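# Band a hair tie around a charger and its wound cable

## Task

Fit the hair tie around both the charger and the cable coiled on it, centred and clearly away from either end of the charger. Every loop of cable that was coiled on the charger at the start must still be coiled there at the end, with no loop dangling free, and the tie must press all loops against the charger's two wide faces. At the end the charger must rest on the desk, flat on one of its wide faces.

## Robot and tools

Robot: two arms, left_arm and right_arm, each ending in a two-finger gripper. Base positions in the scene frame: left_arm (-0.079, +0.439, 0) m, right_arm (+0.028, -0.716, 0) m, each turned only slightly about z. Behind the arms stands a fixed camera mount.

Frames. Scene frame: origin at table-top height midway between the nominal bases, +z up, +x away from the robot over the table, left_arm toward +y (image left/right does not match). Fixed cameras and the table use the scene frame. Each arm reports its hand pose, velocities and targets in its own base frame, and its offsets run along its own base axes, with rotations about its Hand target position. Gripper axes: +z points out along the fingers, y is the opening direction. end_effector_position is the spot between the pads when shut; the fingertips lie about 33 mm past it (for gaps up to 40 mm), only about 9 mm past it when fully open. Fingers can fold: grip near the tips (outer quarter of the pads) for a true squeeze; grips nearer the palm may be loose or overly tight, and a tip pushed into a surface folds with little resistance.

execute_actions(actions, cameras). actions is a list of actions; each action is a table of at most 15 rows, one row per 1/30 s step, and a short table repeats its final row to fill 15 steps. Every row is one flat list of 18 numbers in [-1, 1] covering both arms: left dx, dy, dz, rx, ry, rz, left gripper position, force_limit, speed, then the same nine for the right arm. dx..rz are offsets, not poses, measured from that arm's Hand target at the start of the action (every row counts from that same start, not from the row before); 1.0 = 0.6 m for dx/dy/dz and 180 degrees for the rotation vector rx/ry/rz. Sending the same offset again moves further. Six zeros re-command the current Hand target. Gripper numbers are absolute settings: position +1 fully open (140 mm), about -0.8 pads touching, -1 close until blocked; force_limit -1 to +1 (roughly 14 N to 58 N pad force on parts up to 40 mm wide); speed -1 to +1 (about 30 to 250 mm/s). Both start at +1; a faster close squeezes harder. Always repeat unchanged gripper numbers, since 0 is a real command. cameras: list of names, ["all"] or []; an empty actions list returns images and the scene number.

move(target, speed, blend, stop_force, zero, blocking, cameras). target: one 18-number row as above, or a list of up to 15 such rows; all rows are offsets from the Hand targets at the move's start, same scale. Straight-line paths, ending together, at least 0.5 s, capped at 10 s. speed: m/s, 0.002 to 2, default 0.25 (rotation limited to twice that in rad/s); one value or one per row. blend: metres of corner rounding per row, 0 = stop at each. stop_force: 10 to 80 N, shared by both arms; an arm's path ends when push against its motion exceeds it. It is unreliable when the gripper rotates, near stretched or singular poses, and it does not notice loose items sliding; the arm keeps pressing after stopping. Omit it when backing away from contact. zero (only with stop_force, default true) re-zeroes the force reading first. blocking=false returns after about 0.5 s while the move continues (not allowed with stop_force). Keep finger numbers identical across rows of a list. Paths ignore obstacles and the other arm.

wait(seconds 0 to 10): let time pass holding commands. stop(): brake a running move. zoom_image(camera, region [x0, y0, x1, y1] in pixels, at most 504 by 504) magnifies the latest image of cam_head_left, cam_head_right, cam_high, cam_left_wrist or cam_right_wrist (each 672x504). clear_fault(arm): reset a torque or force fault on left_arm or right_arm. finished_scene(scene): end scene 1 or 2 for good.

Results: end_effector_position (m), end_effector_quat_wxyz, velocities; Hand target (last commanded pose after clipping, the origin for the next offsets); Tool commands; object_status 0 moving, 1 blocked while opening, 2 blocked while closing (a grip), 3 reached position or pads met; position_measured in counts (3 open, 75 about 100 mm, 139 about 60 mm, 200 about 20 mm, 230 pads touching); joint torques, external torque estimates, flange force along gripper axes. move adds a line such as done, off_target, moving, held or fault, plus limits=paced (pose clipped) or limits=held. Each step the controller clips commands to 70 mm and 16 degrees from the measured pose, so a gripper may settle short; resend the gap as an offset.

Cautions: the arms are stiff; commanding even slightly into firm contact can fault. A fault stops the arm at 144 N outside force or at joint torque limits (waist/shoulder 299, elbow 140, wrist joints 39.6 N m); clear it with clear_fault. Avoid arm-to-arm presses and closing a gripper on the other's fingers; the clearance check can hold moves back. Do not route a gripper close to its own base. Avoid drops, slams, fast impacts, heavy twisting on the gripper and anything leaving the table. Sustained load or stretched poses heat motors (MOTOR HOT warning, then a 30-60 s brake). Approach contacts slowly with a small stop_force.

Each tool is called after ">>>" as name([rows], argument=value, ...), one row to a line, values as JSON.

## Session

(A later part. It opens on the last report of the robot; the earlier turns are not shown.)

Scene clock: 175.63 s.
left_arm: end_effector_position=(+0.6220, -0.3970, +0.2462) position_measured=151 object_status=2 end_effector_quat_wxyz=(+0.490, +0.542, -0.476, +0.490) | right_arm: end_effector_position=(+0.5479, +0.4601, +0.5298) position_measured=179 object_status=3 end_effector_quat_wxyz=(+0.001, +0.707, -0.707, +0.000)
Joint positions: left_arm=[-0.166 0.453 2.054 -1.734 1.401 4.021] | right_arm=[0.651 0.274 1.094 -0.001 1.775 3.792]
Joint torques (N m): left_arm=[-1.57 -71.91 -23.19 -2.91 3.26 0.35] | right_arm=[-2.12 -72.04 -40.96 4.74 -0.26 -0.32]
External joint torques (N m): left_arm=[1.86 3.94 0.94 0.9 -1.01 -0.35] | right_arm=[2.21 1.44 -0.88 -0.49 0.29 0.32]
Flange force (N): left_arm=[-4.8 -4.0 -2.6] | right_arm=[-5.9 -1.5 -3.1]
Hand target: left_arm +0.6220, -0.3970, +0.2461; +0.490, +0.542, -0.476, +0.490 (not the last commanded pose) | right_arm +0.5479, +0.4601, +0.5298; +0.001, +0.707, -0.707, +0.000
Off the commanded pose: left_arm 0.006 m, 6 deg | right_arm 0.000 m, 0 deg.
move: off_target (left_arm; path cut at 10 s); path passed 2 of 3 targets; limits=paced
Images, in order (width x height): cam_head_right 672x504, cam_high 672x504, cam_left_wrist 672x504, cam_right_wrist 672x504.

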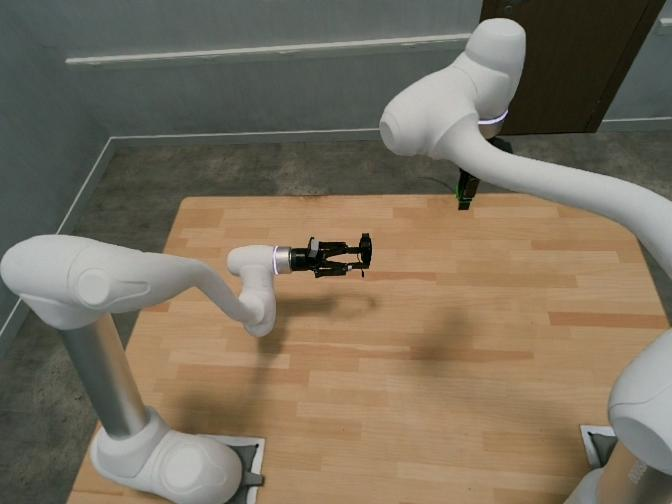

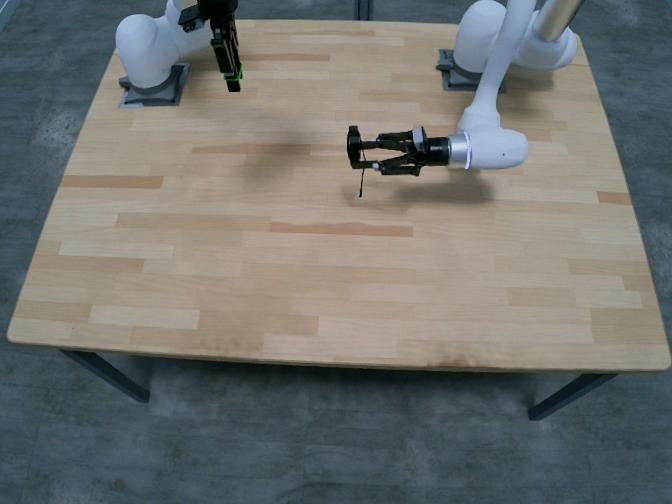

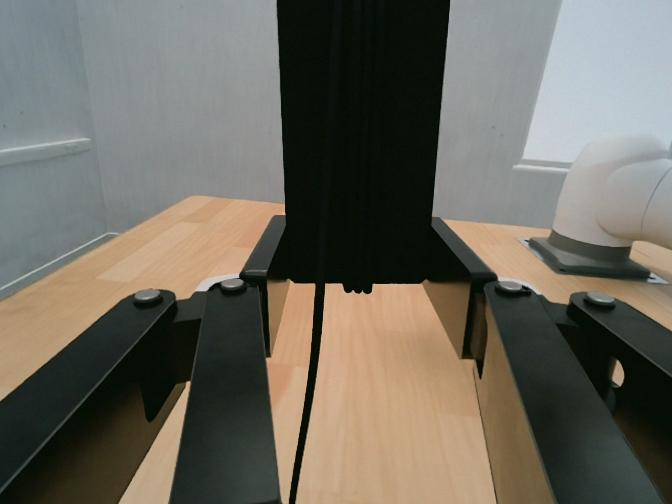

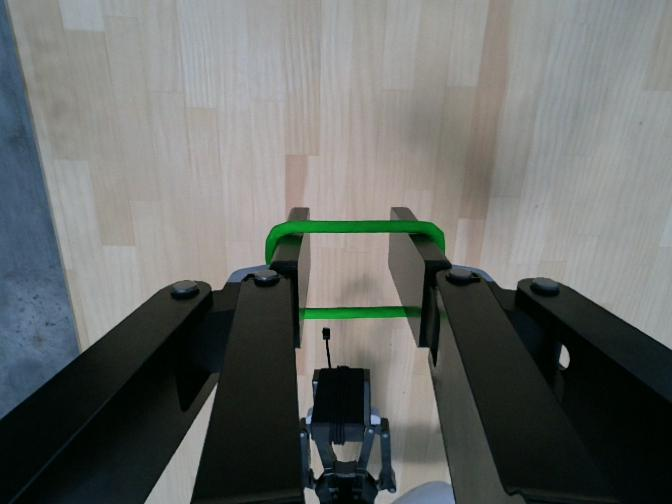

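>>> move([
  [0.0067,0.005,0.0065,-0.0121,-0.021,-0.021,-0.98,1,-1, 0,0,0,0,0,0,-0.03,-0.3,-1],
  [0.0067,0.005,0.0065,-0.0121,-0.021,-0.021,-0.98,1,-1, 0.0035,0.4452,-0.2567,0.1388,-0.0017,-0.0078,-0.03,-0.3,-1],
], speed=[0.1,0.2], cameras=["cam_left_wrist","cam_right_wrist","cam_head_left"])

>>> zoom_image(camera="cam_right_wrist", region=[230, 150, 470, 390])

>>> zoom_image(camera="cam_head_left", region=[330, 180, 430, 290])

Scene clock: 198.50 s.
left_arm: end_effector_position=(+0.6260, -0.3940, +0.2500) position_measured=151 object_status=2 end_effector_quat_wxyz=(+0.500, +0.501, -0.500, +0.500) | right_arm: end_effector_position=(+0.5500, +0.7272, +0.3758) position_measured=133 object_status=3 end_effector_quat_wxyz=(-0.154, +0.682, -0.699, -0.151)
Joint positions: left_arm=[-0.153 0.494 2.007 -1.694 1.479 4.076] | right_arm=[0.778 0.405 1.246 0.322 1.187 3.869]
Joint torques (N m): left_arm=[-1.32 -75.57 -22.72 -2.87 3.26 0.31] | right_arm=[-2.25 -86.67 -42.67 5.45 -1.04 -0.42]
External joint torques (N m): left_arm=[1.32 3.84 0.47 0.91 -1.01 -0.31] | right_arm=[2.35 2.5 -0.43 -0.56 0.28 0.42]
Flange force (N): left_arm=[-4.7 -4.0 -2.0] | right_arm=[-6.6 -1.2 1.8]
Hand target: left_arm +0.6260, -0.3940, +0.2500; +0.500, +0.501, -0.500, +0.500 | right_arm +0.5500, +0.7273, +0.3758; -0.154, +0.682, -0.699, -0.151
Off the commanded pose: left_arm 0.000 m, 0 deg | right_arm 0.000 m, 0 deg.
move: done
Images, in order (width x height): cam_head_left 672x504, cam_left_wrist 672x504, cam_right_wrist 672x504.

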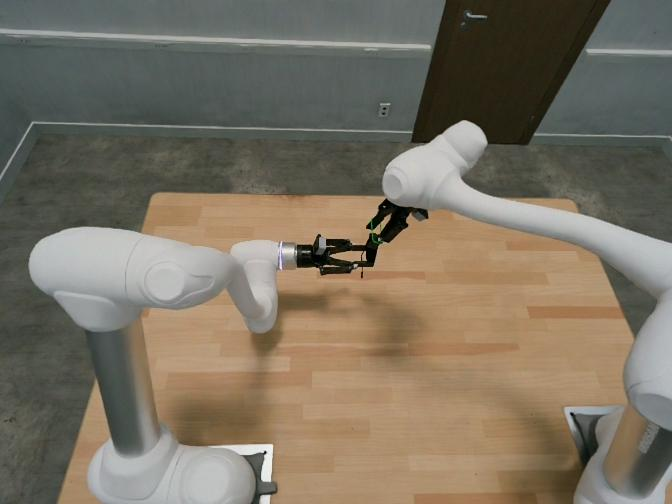

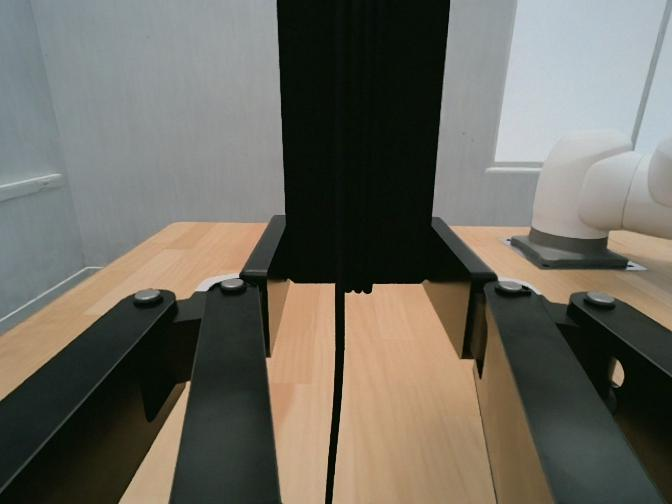

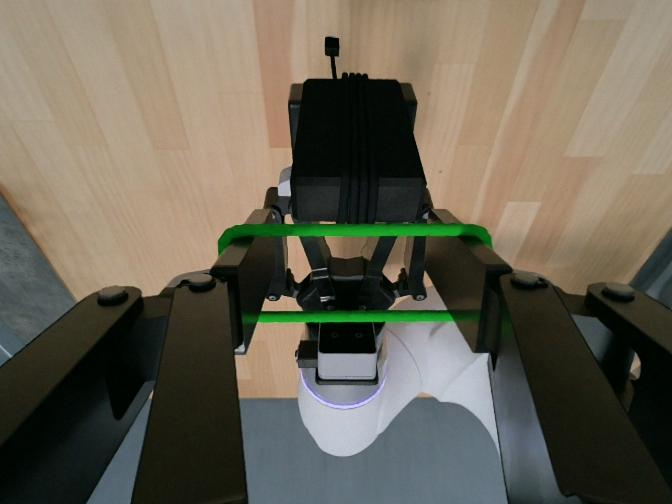

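Scaled by 2.100.

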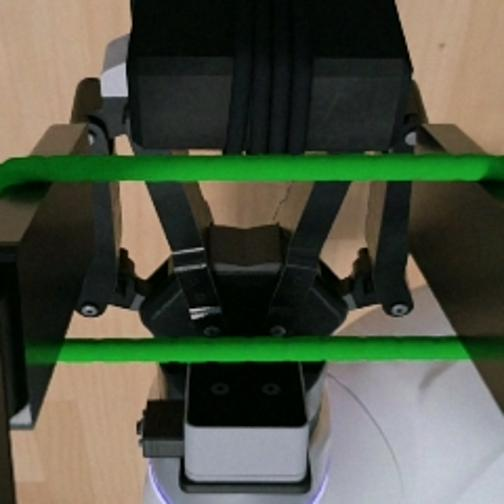

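Scaled by 4.582.

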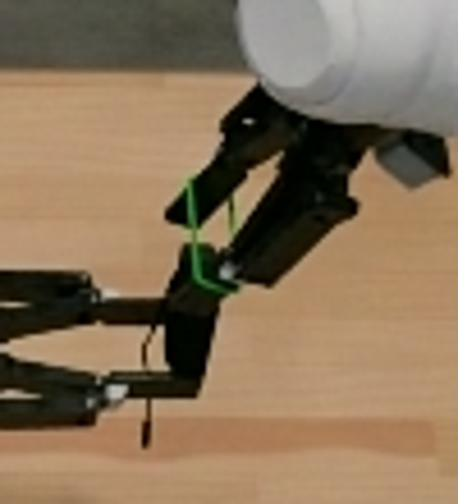

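>>> move([
  [0,0,0,0,0,0,-0.98,1,-1, -0.0047,-0.0016,-0.0607,0,0,0,-0.03,-0.3,-1],
  [0,0,0,0,0,0,-0.98,1,-1, -0.0044,0.01,-0.084,0,0,0,-0.03,-0.3,-1],
  [0,0,0,0,0,0,-0.98,1,-1, -0.0043,0.015,-0.1007,0,0,0,-0.03,-0.3,-1],
], speed=[0.08,0.04,0.04], cameras=["cam_left_wrist","cam_right_wrist"])

>>> zoom_image(camera="cam_right_wrist", region=[210, 150, 500, 440])

Scene clock: 213.50 s.
left_arm: end_effector_position=(+0.6260, -0.3940, +0.2500) position_measured=151 object_status=2 end_effector_quat_wxyz=(+0.500, +0.501, -0.500, +0.500) | right_arm: end_effector_position=(+0.5475, +0.7363, +0.3153) position_measured=133 object_status=3 end_effector_quat_wxyz=(-0.154, +0.682, -0.699, -0.151)
Joint positions: left_arm=[-0.153 0.494 2.007 -1.694 1.479 4.076] | right_arm=[0.788 0.426 1.324 0.333 1.089 3.845]
Joint torques (N m): left_arm=[-2.57 -75.95 -22.98 -2.85 3.43 0.32] | right_arm=[-1.16 -88.29 -42.41 5.69 -1.42 -0.29]
External joint torques (N m): left_arm=[2.52 4.13 0.74 0.9 -1.18 -0.32] | right_arm=[1.13 1.98 -0.47 -0.87 0.68 0.29]
Flange force (N): left_arm=[-5.2 -4.0 -3.7] | right_arm=[-5.3 -2.0 0.7]
Hand target: left_arm +0.6260, -0.3940, +0.2500; +0.500, +0.501, -0.500, +0.500 | right_arm +0.5475, +0.7363, +0.3153; -0.154, +0.682, -0.699, -0.151
Off the commanded pose: left_arm 0.000 m, 0 deg | right_arm 0.000 m, 0 deg.
move: done
Images, in order (width x height): cam_left_wrist 672x504, cam_right_wrist 672x504.

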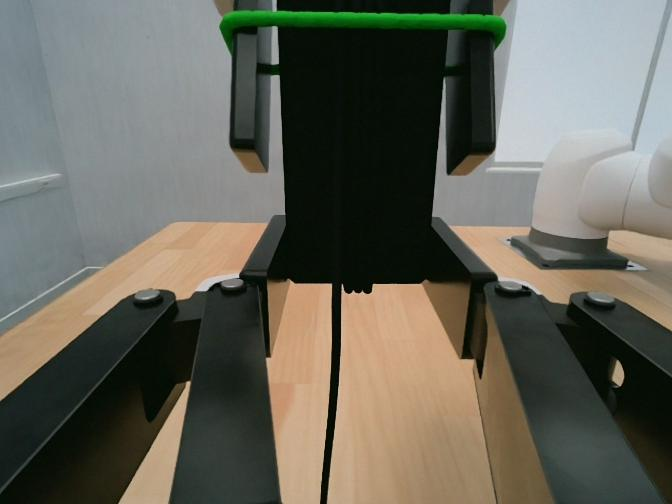

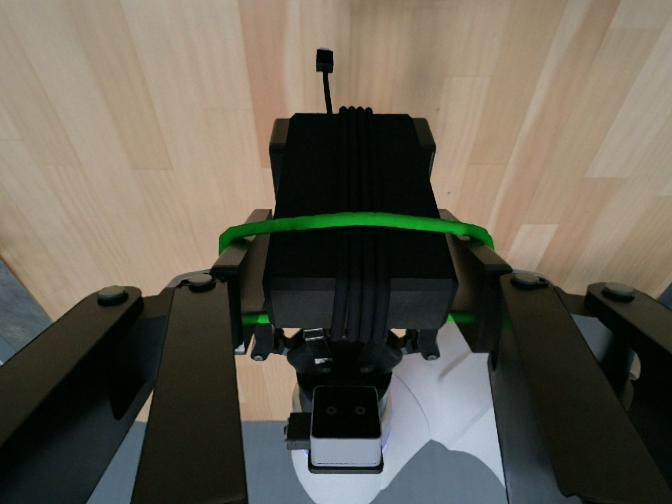

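Scaled by 1.738.

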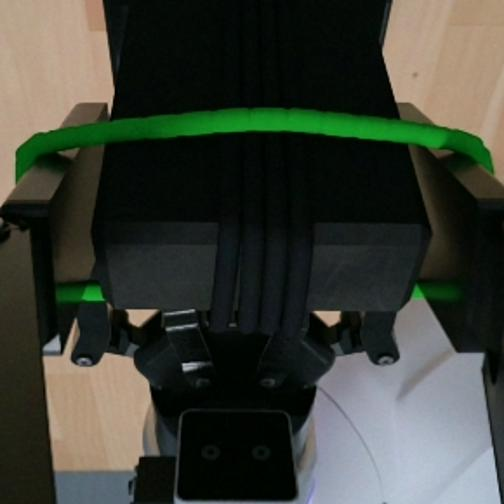

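>>> move([
  [0,0,0,0,0,0,-0.98,1,-1, 0,-0.0033,-0.0077,0,0,0,-0.03,-0.3,-1],
  [0,0,0,0,0,0,-0.98,1,-1, 0,0.0035,-0.0022,0.15,-0.0036,0,-0.03,-0.3,-1],
  [0,0,0,0,0,0,-0.98,1,-1, 0,0.0072,0.0062,0.3055,-0.0073,0,-0.03,-0.3,-1],
], speed=[0.04,0.1,0.1], cameras=["cam_left_wrist","cam_right_wrist","cam_head_left"])

>>> zoom_image(camera="cam_right_wrist", region=[210, 150, 500, 440])

>>> zoom_image(camera="cam_head_left", region=[330, 180, 430, 290])

Scene clock: 232.23 s.
left_arm: end_effector_position=(+0.6260, -0.3940, +0.2500) position_measured=151 object_status=2 end_effector_quat_wxyz=(+0.500, +0.501, -0.500, +0.500) | right_arm: end_effector_position=(+0.5475, +0.7406, +0.3191) position_measured=133 object_status=3 end_effector_quat_wxyz=(-0.459, +0.535, -0.549, -0.449)
Joint positions: left_arm=[-0.153 0.494 2.007 -1.694 1.479 4.076] | right_arm=[0.603 0.398 1.842 1.841 0.975 2.447]
Joint torques (N m): left_arm=[-1.8 -75.72 -22.78 -2.86 3.42 0.4] | right_arm=[-2.08 -80.56 -36.97 1.2 1.5 -0.31]
External joint torques (N m): left_arm=[1.8 4.09 0.55 0.89 -1.18 -0.4] | right_arm=[2.05 2.19 -0.58 -0.37 0.26 0.31]
Flange force (N): left_arm=[-4.9 -4.3 -2.5] | right_arm=[0.2 -2.2 4.7]
Hand target: left_arm +0.6260, -0.3940, +0.2500; +0.500, +0.501, -0.500, +0.500 | right_arm +0.5475, +0.7406, +0.3191; -0.459, +0.535, -0.549, -0.449
Off the commanded pose: left_arm 0.000 m, 0 deg | right_arm 0.000 m, 0 deg.
move: done
Images, in order (width x height): cam_head_left 672x504, cam_left_wrist 672x504, cam_right_wrist 672x504.

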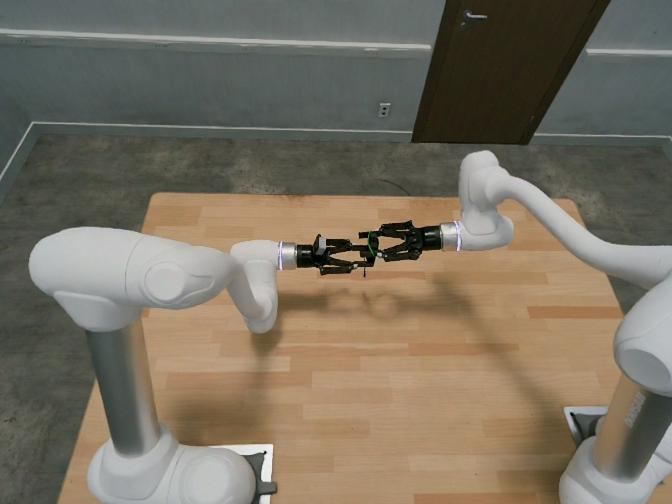

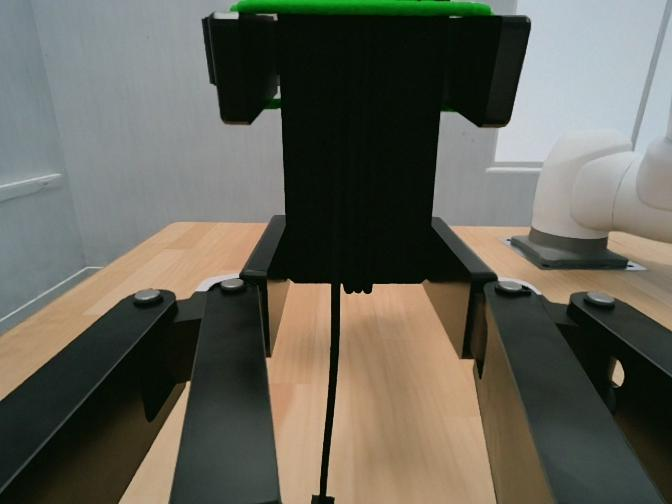

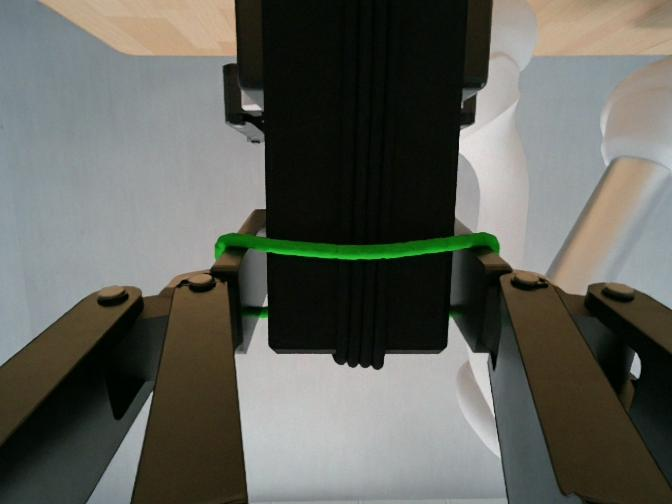

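Scaled by 1.738.

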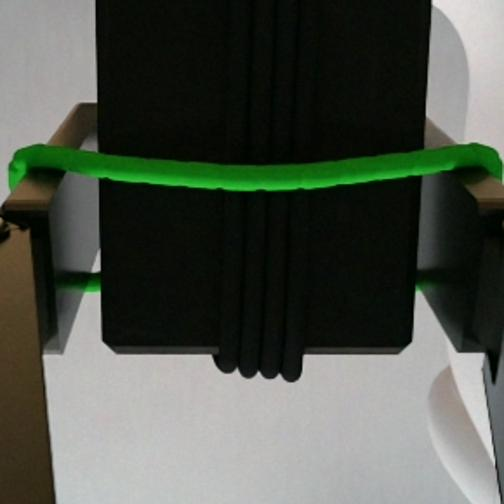

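Scaled by 4.582.

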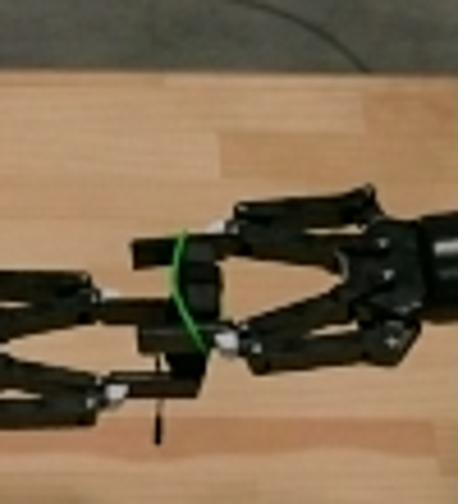

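>>> move([
  [0,0,0,0,0,0,-0.98,1,-1, 0,-0.001,-0.0433,0,0,0,-0.03,-0.3,-1],
], speed=[0.03], cameras=["cam_left_wrist","cam_right_wrist"])

>>> zoom_image(camera="cam_right_wrist", region=[210, 150, 500, 440])

>>> zoom_image(camera="cam_left_wrist", region=[200, 0, 540, 300])

Scene clock: 243.37 s.
left_arm: end_effector_position=(+0.6260, -0.3940, +0.2500) position_measured=151 object_status=2 end_effector_quat_wxyz=(+0.500, +0.501, -0.500, +0.500) | right_arm: end_effector_position=(+0.5475, +0.7400, +0.2931) position_measured=133 object_status=3 end_effector_quat_wxyz=(-0.459, +0.535, -0.549, -0.449)
Joint positions: left_arm=[-0.153 0.494 2.007 -1.694 1.479 4.076] | right_arm=[0.602 0.425 1.859 1.869 0.988 2.396]
Joint torques (N m): left_arm=[-1.82 -76.44 -22.98 -3.12 3.81 0.35] | right_arm=[-1.83 -80.94 -35.43 0.88 1.27 -0.31]
External joint torques (N m): left_arm=[1.69 4.72 0.76 1.16 -1.56 -0.35] | right_arm=[1.78 1.43 -0.84 -0.17 0.59 0.31]
Flange force (N): left_arm=[-5.9 -4.5 -2.3] | right_arm=[-0.1 -2.0 3.8]
Hand target: left_arm +0.6260, -0.3940, +0.2500; +0.500, +0.501, -0.500, +0.500 | right_arm +0.5475, +0.7400, +0.2931; -0.459, +0.535, -0.549, -0.449
Off the commanded pose: left_arm 0.000 m, 0 deg | right_arm 0.000 m, 0 deg.
move: done
Images, in order (width x height): cam_left_wrist 672x504, cam_right_wrist 672x504.

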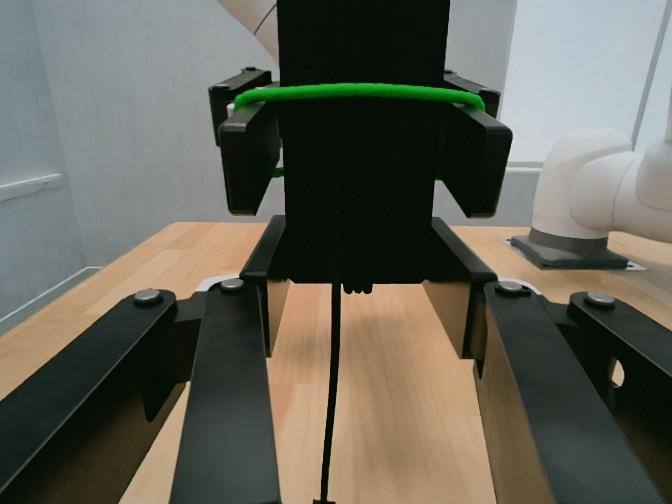

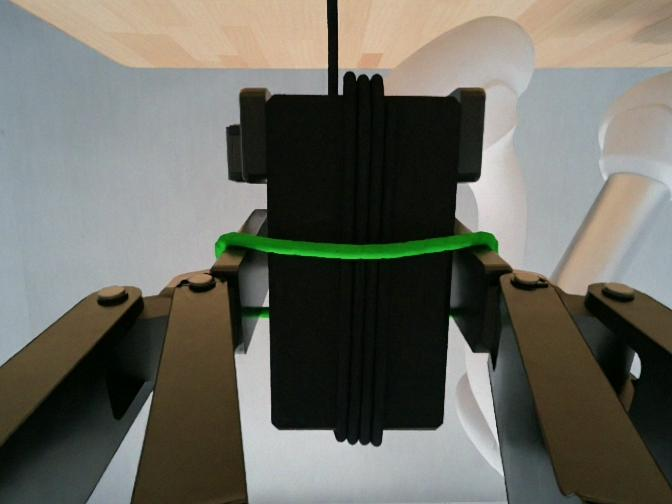

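Scaled by 1.738.

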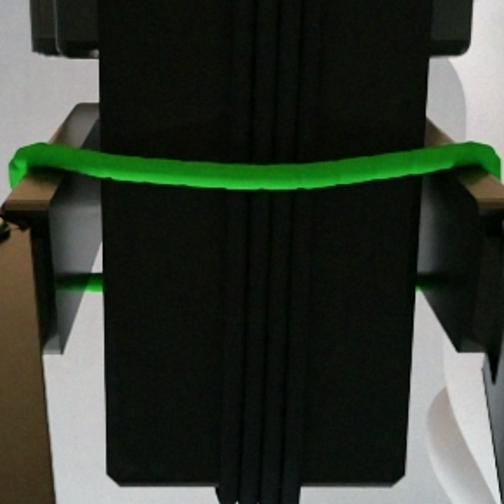

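Scaled by 1.482.

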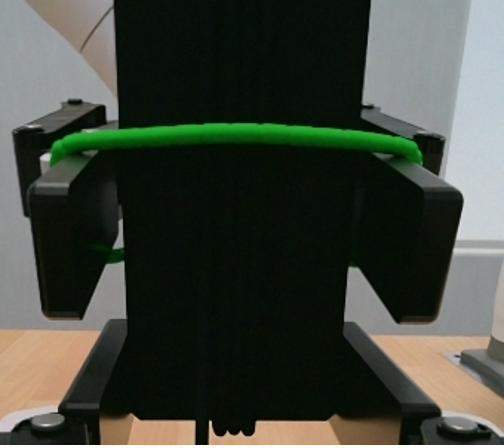

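>>> move([
  [0,0,0,0,0,0,-0.98,1,-1, -0.0033,0,0,0,0,0,-0.1,-1,-1],
  [0,0,0,0,0,0,-0.98,1,-1, -0.0041,-0.0328,0.0058,0,0,0,-0.1,-1,-1],
], speed=[0.03,0.03], cameras=["cam_left_wrist","cam_right_wrist"])

>>> zoom_image(camera="cam_right_wrist", region=[210, 150, 500, 440])

>>> zoom_image(camera="cam_left_wrist", region=[200, 0, 540, 300])

Scene clock: 258.70 s.
left_arm: end_effector_position=(+0.6260, -0.3940, +0.2500) position_measured=151 object_status=2 end_effector_quat_wxyz=(+0.500, +0.501, -0.500, +0.500) | right_arm: end_effector_position=(+0.5450, +0.7203, +0.2966) position_measured=141 object_status=3 end_effector_quat_wxyz=(-0.459, +0.535, -0.549, -0.449)
Joint positions: left_arm=[-0.153 0.494 2.007 -1.694 1.479 4.076] | right_arm=[0.58 0.404 1.885 1.854 1.005 2.397]
Joint torques (N m): left_arm=[0.36 -75.26 -21.94 -2.7 3.19 0.34] | right_arm=[-3.97 -81.17 -35.55 1.38 1.73 -0.29]
External joint torques (N m): left_arm=[-0.37 3.84 -0.28 0.74 -0.95 -0.34] | right_arm=[3.7 4.54 -0.43 -0.58 0.11 0.3]
Flange force (N): left_arm=[-4.5 -5.1 1.0] | right_arm=[2.2 -3.0 8.7]
Hand target: left_arm +0.6260, -0.3940, +0.2500; +0.500, +0.501, -0.500, +0.500 | right_arm +0.5450, +0.7203, +0.2966; -0.459, +0.535, -0.549, -0.449
Off the commanded pose: left_arm 0.000 m, 0 deg | right_arm 0.000 m, 0 deg.
move: done
Images, in order (width x height): cam_left_wrist 672x504, cam_right_wrist 672x504.

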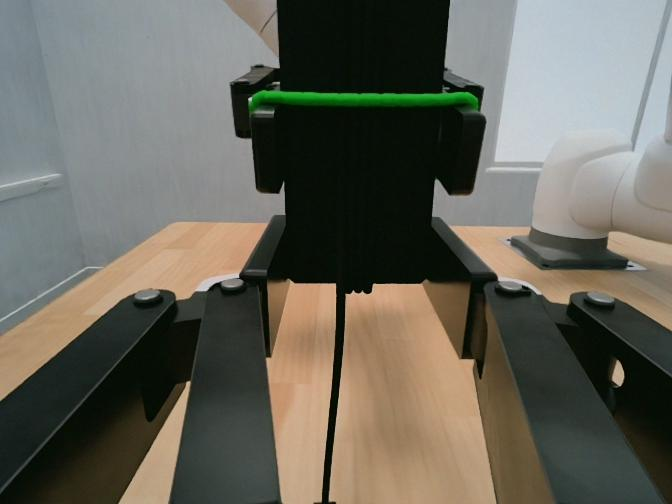

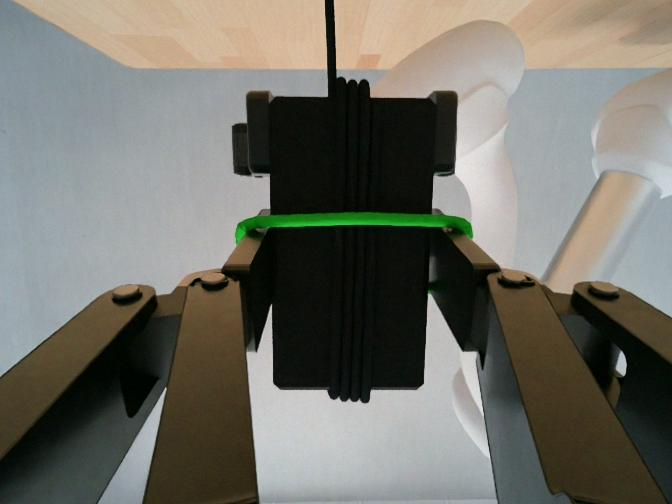

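Scaled by 1.738.

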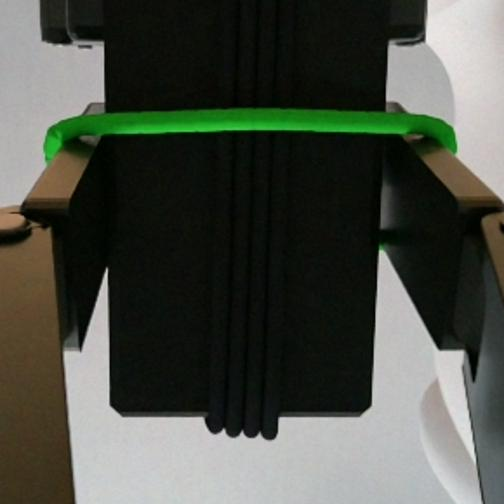

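Scaled by 1.482.

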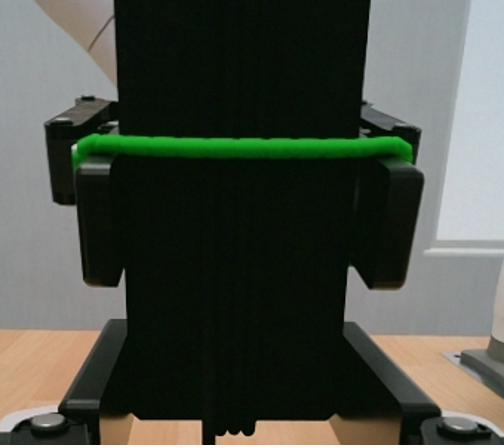

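>>> move([
  [0,0,0,0,0,0,-0.98,1,-1, -0.001,-0.0394,0.007,0,0,0,-0.1,-1,-1],
], speed=[0.03], cameras=["cam_left_wrist","cam_right_wrist"])

>>> zoom_image(camera="cam_right_wrist", region=[210, 150, 500, 440])

>>> zoom_image(camera="cam_left_wrist", region=[200, 0, 540, 300])

Scene clock: 264.50 s.
left_arm: end_effector_position=(+0.6260, -0.3940, +0.2500) position_measured=151 object_status=2 end_effector_quat_wxyz=(+0.500, +0.501, -0.500, +0.500) | right_arm: end_effector_position=(+0.5444, +0.6967, +0.3008) position_measured=141 object_status=3 end_effector_quat_wxyz=(-0.459, +0.535, -0.549, -0.449)
Joint positions: left_arm=[-0.153 0.494 2.007 -1.694 1.479 4.076] | right_arm=[0.55 0.381 1.911 1.832 1.028 2.4]
Joint torques (N m): left_arm=[-1.29 -75.64 -22.6 -2.89 3.3 0.32] | right_arm=[-1.99 -77.54 -35.47 1.29 1.6 -0.29]
External joint torques (N m): left_arm=[1.75 3.87 0.36 0.95 -1.06 -0.32] | right_arm=[2.03 2.58 -0.55 -0.41 0.26 0.29]
Flange force (N): left_arm=[-4.7 -4.4 -2.6] | right_arm=[0.8 -2.6 4.9]
Hand target: left_arm +0.6260, -0.3940, +0.2500; +0.500, +0.501, -0.500, +0.500 | right_arm +0.5444, +0.6967, +0.3008; -0.459, +0.535, -0.549, -0.449
Off the commanded pose: left_arm 0.000 m, 0 deg | right_arm 0.000 m, 0 deg.
move: done
Images, in order (width x height): cam_left_wrist 672x504, cam_right_wrist 672x504.

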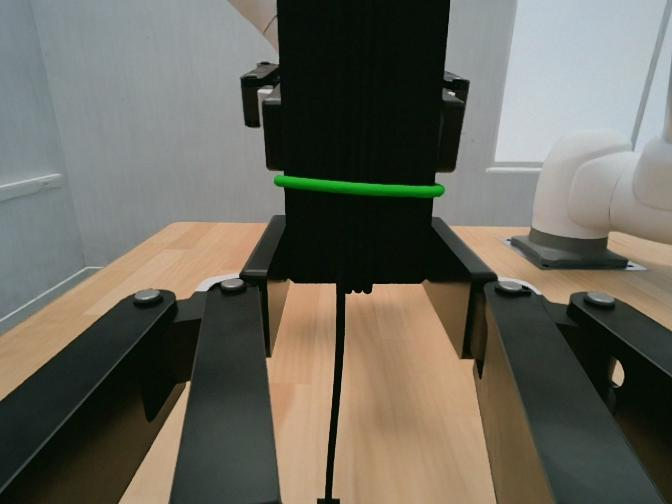

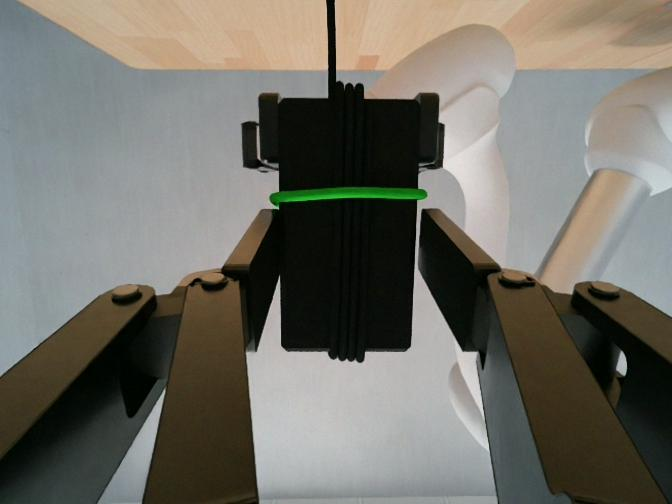

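Scaled by 1.738.

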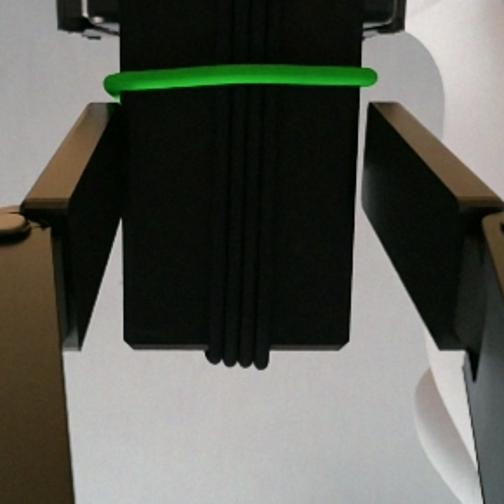

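Scaled by 1.482.

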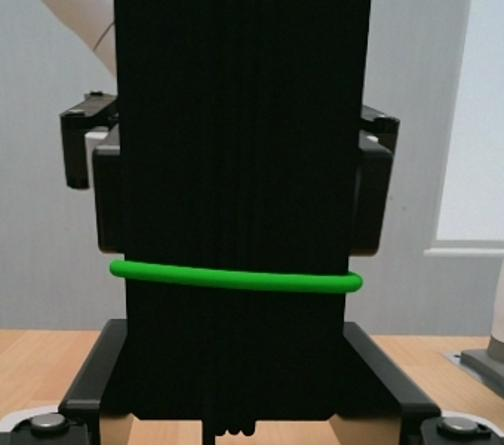

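>>> move([
  [0,0,0,0,0,0,-0.98,1,-1, -0.002,-0.15,0.03,0,0,0,-0.1,-1,-1],
  [-0.1267,-0.0433,0.02,0.3849,0.3849,0.3849,-0.98,1,-1, -0.002,-0.4,0.1,0,0,0,-0.1,-1,-1],
], speed=[0.12,0.25], blend=[0.03,0], cameras=["cam_left_wrist","cam_right_wrist"])

>>> zoom_image(camera="cam_left_wrist", region=[200, 0, 540, 300])

>>> zoom_image(camera="cam_right_wrist", region=[230, 0, 480, 200])

Scene clock: 281.53 s.
left_arm: end_effector_position=(+0.5500, -0.4200, +0.2621) position_measured=151 object_status=2 end_effector_quat_wxyz=(+0.000, +1.000, +0.001, +0.000) | right_arm: end_effector_position=(+0.5432, +0.4567, +0.3608) position_measured=141 object_status=3 end_effector_quat_wxyz=(-0.459, +0.535, -0.549, -0.449)
Joint positions: left_arm=[-0.702 0.253 1.604 0 1.285 0.868] | right_arm=[0.174 0.177 2.057 1.552 1.307 2.5]
Joint torques (N m): left_arm=[-1.26 -71.56 -41.48 4.2 0.05 0.28] | right_arm=[-2.21 -56.45 -36.21 2.64 1.37 -0.32]
External joint torques (N m): left_arm=[1.38 4.87 0.9 -0.01 -0.09 -0.28] | right_arm=[2.18 1.81 -0.25 -0.47 0.27 0.33]
Flange force (N): left_arm=[5.6 2.3 3.5] | right_arm=[0.2 -2.5 3.9]
Hand target: left_arm +0.5500, -0.4200, +0.2620; +0.000, +1.000, +0.001, +0.000 | right_arm +0.5432, +0.4567, +0.3608; -0.459, +0.535, -0.549, -0.449
Off the commanded pose: left_arm 0.000 m, 0 deg | right_arm 0.000 m, 0 deg.
move: done
Images, in order (width x height): cam_left_wrist 672x504, cam_right_wrist 672x504.

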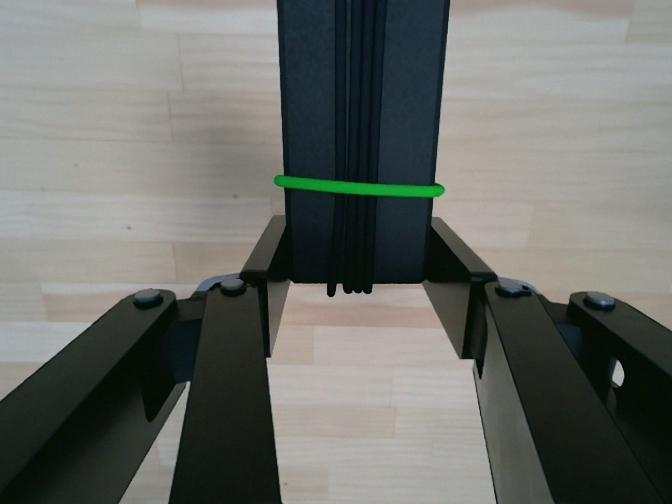

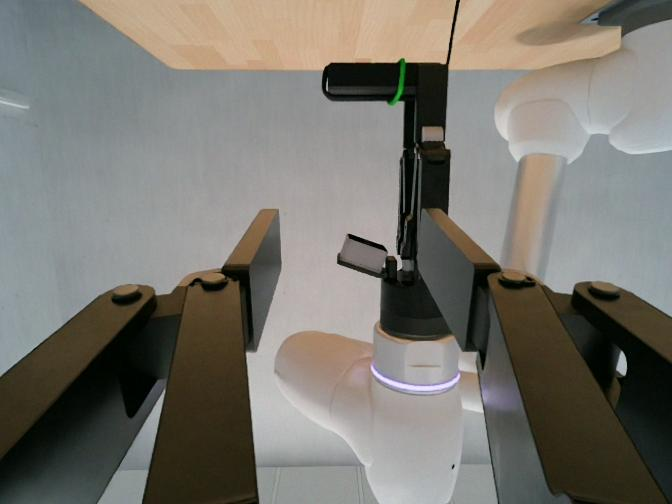

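Scaled by 1.482.

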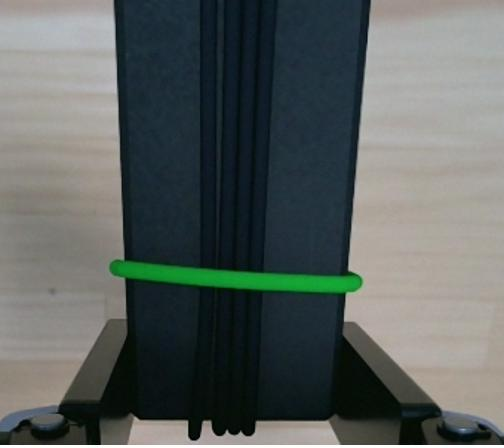

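Scaled by 2.016.

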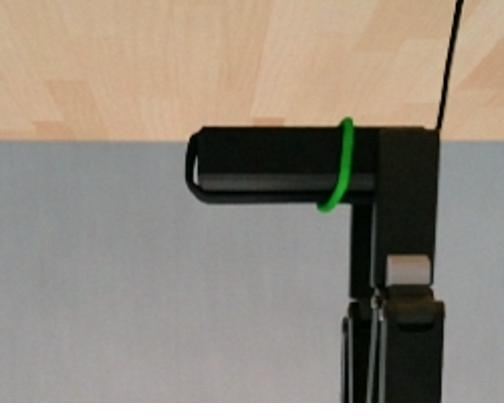

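>>> move([
  [0.1267,0.0433,-0.0202,-0.3849,-0.3849,-0.3849,-0.98,1,-1, 0.0025,0.1722,-0.0913,0.0556,-0.0013,0,-0.14,-0.3,-1],
  [0.1267,0.0433,-0.0202,-0.3849,-0.3849,-0.3849,-0.98,1,-1, 0.003,0.39,-0.0913,0.0556,-0.0013,0,-0.14,-0.3,-1],
], speed=[0.3,0.1], cameras=["cam_left_wrist","cam_right_wrist"])

>>> zoom_image(camera="cam_right_wrist", region=[210, 70, 500, 360])

>>> zoom_image(camera="cam_left_wrist", region=[200, 0, 540, 300])

Scene clock: 346.17 s.
left_arm: end_effector_position=(+0.6260, -0.3940, +0.2499) position_measured=151 object_status=2 end_effector_quat_wxyz=(+0.500, +0.501, -0.500, +0.500) | right_arm: end_effector_position=(+0.5450, +0.6906, +0.3060) position_measured=146 object_status=3 end_effector_quat_wxyz=(+0.505, -0.494, +0.507, +0.494)
Joint positions: left_arm=[-0.153 0.494 2.007 -1.694 1.479 4.076] | right_arm=[0.535 0.437 1.952 1.998 1.199 2.244]
Joint torques (N m): left_arm=[-1.07 -74.93 -23.74 -3.68 2.62 0.15] | right_arm=[0.5 -80.82 -32.59 -0.02 2.67 -0.32]
External joint torques (N m): left_arm=[1.23 3.05 1.5 1.73 -0.37 -0.15] | right_arm=[-0.53 3.52 -0.76 0.41 -0.5 0.32]
Flange force (N): left_arm=[-4.2 -1.2 -3.7] | right_arm=[3.4 -4.9 3.5]
Hand target: left_arm +0.6260, -0.3940, +0.2499; +0.500, +0.501, -0.500, +0.500 | right_arm +0.5450, +0.6907, +0.3060; +0.505, -0.494, +0.507, +0.494
Off the commanded pose: left_arm 0.000 m, 0 deg | right_arm 0.000 m, 0 deg.
move: done
Images, in order (width x height): cam_left_wrist 672x504, cam_right_wrist 672x504.

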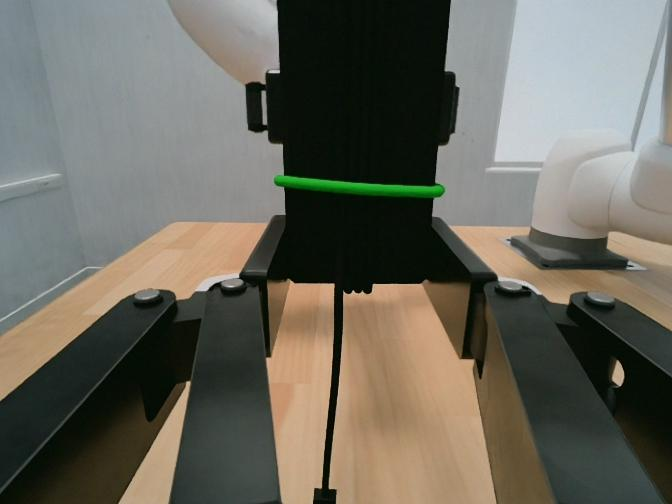

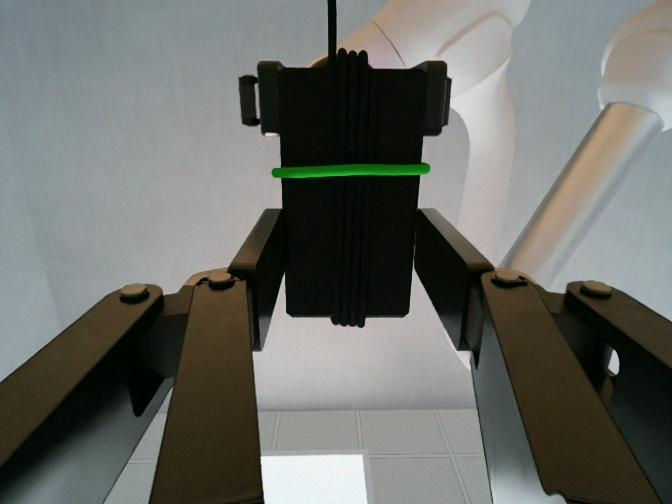

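Scaled by 1.738.

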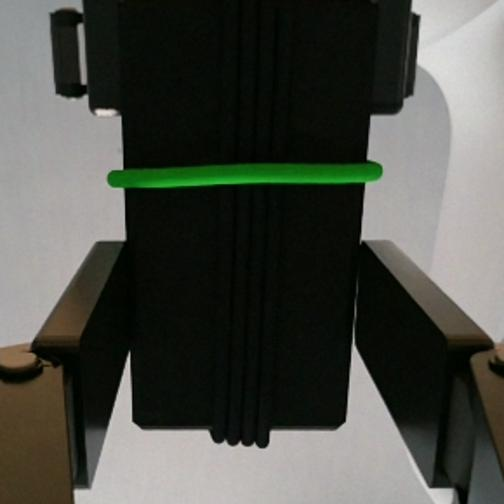

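Scaled by 1.482.

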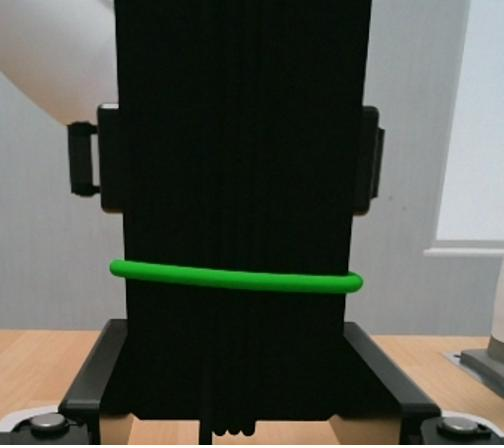

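>>> move([
  [0,0,0,0,0,0,-0.98,1,-1, 0,0,0,0,0,0,-0.115,-0.3,-1],
  [0,0,0,0,0,0,-0.98,1,-1, 0,0.04,0,0,0,0,-0.115,-0.3,-1],
  [0,0,0,0,0,0,-0.98,1,-1, 0,0.04,-0.0333,0,0,0,-0.115,-0.3,-1],
], speed=[0.03,0.05,0.02], cameras=["cam_left_wrist","cam_right_wrist"])

>>> zoom_image(camera="cam_right_wrist", region=[210, 120, 500, 410])

>>> zoom_image(camera="cam_left_wrist", region=[200, 0, 540, 300])

Scene clock: 362.50 s.
left_arm: end_effector_position=(+0.6260, -0.3940, +0.2499) position_measured=151 object_status=2 end_effector_quat_wxyz=(+0.500, +0.501, -0.500, +0.500) | right_arm: end_effector_position=(+0.5450, +0.7147, +0.2860) position_measured=143 object_status=3 end_effector_quat_wxyz=(+0.505, -0.494, +0.507, +0.494)
Joint positions: left_arm=[-0.153 0.494 2.007 -1.694 1.479 4.076] | right_arm=[0.566 0.478 1.933 2.033 1.19 2.212]
Joint torques (N m): left_arm=[-1.56 -76.65 -22.92 -2.95 3.73 0.3] | right_arm=[-2.7 -82.26 -31.68 0.56 1.55 -0.27]
External joint torques (N m): left_arm=[1.63 4.99 0.69 0.99 -1.49 -0.3] | right_arm=[2.44 1.66 -1.07 -0.28 0.68 0.27]
Flange force (N): left_arm=[-6.3 -4.8 -2.0] | right_arm=[1.6 -1.9 4.6]
Hand target: left_arm +0.6260, -0.3940, +0.2499; +0.500, +0.501, -0.500, +0.500 | right_arm +0.5450, +0.7147, +0.2860; +0.505, -0.494, +0.507, +0.494
Off the commanded pose: left_arm 0.000 m, 0 deg | right_arm 0.000 m, 0 deg.
move: done
Images, in order (width x height): cam_left_wrist 672x504, cam_right_wrist 672x504.

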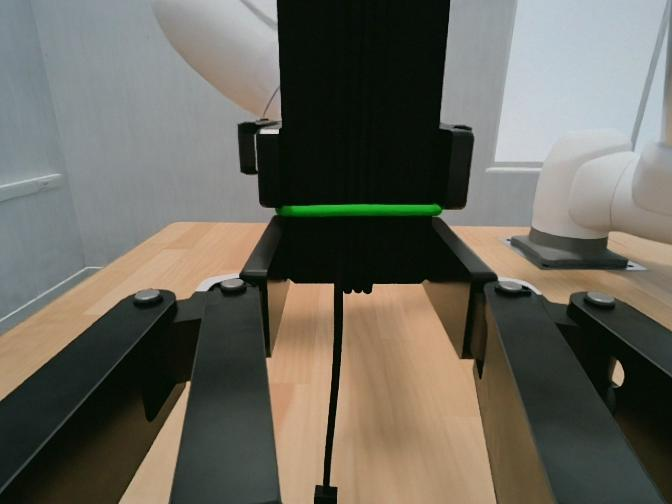

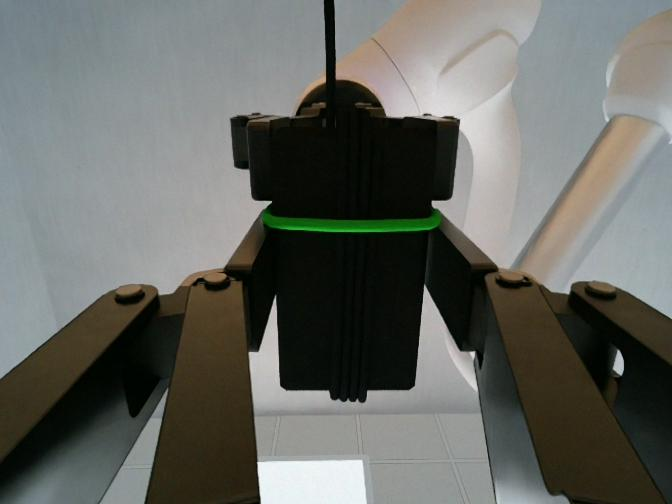

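Scaled by 1.738.

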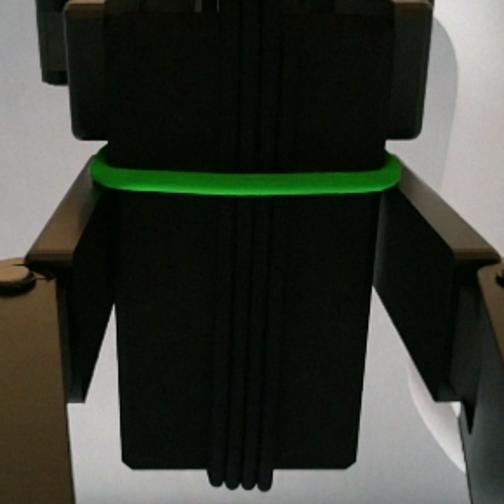

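Scaled by 1.482.

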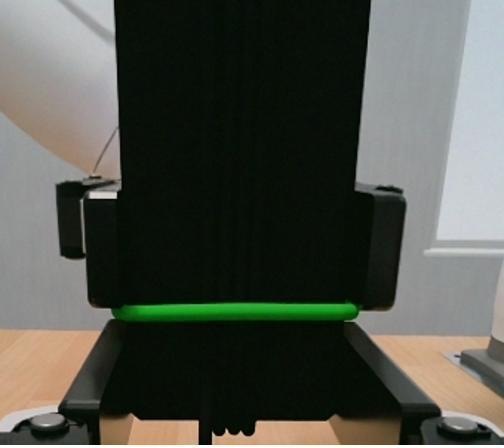

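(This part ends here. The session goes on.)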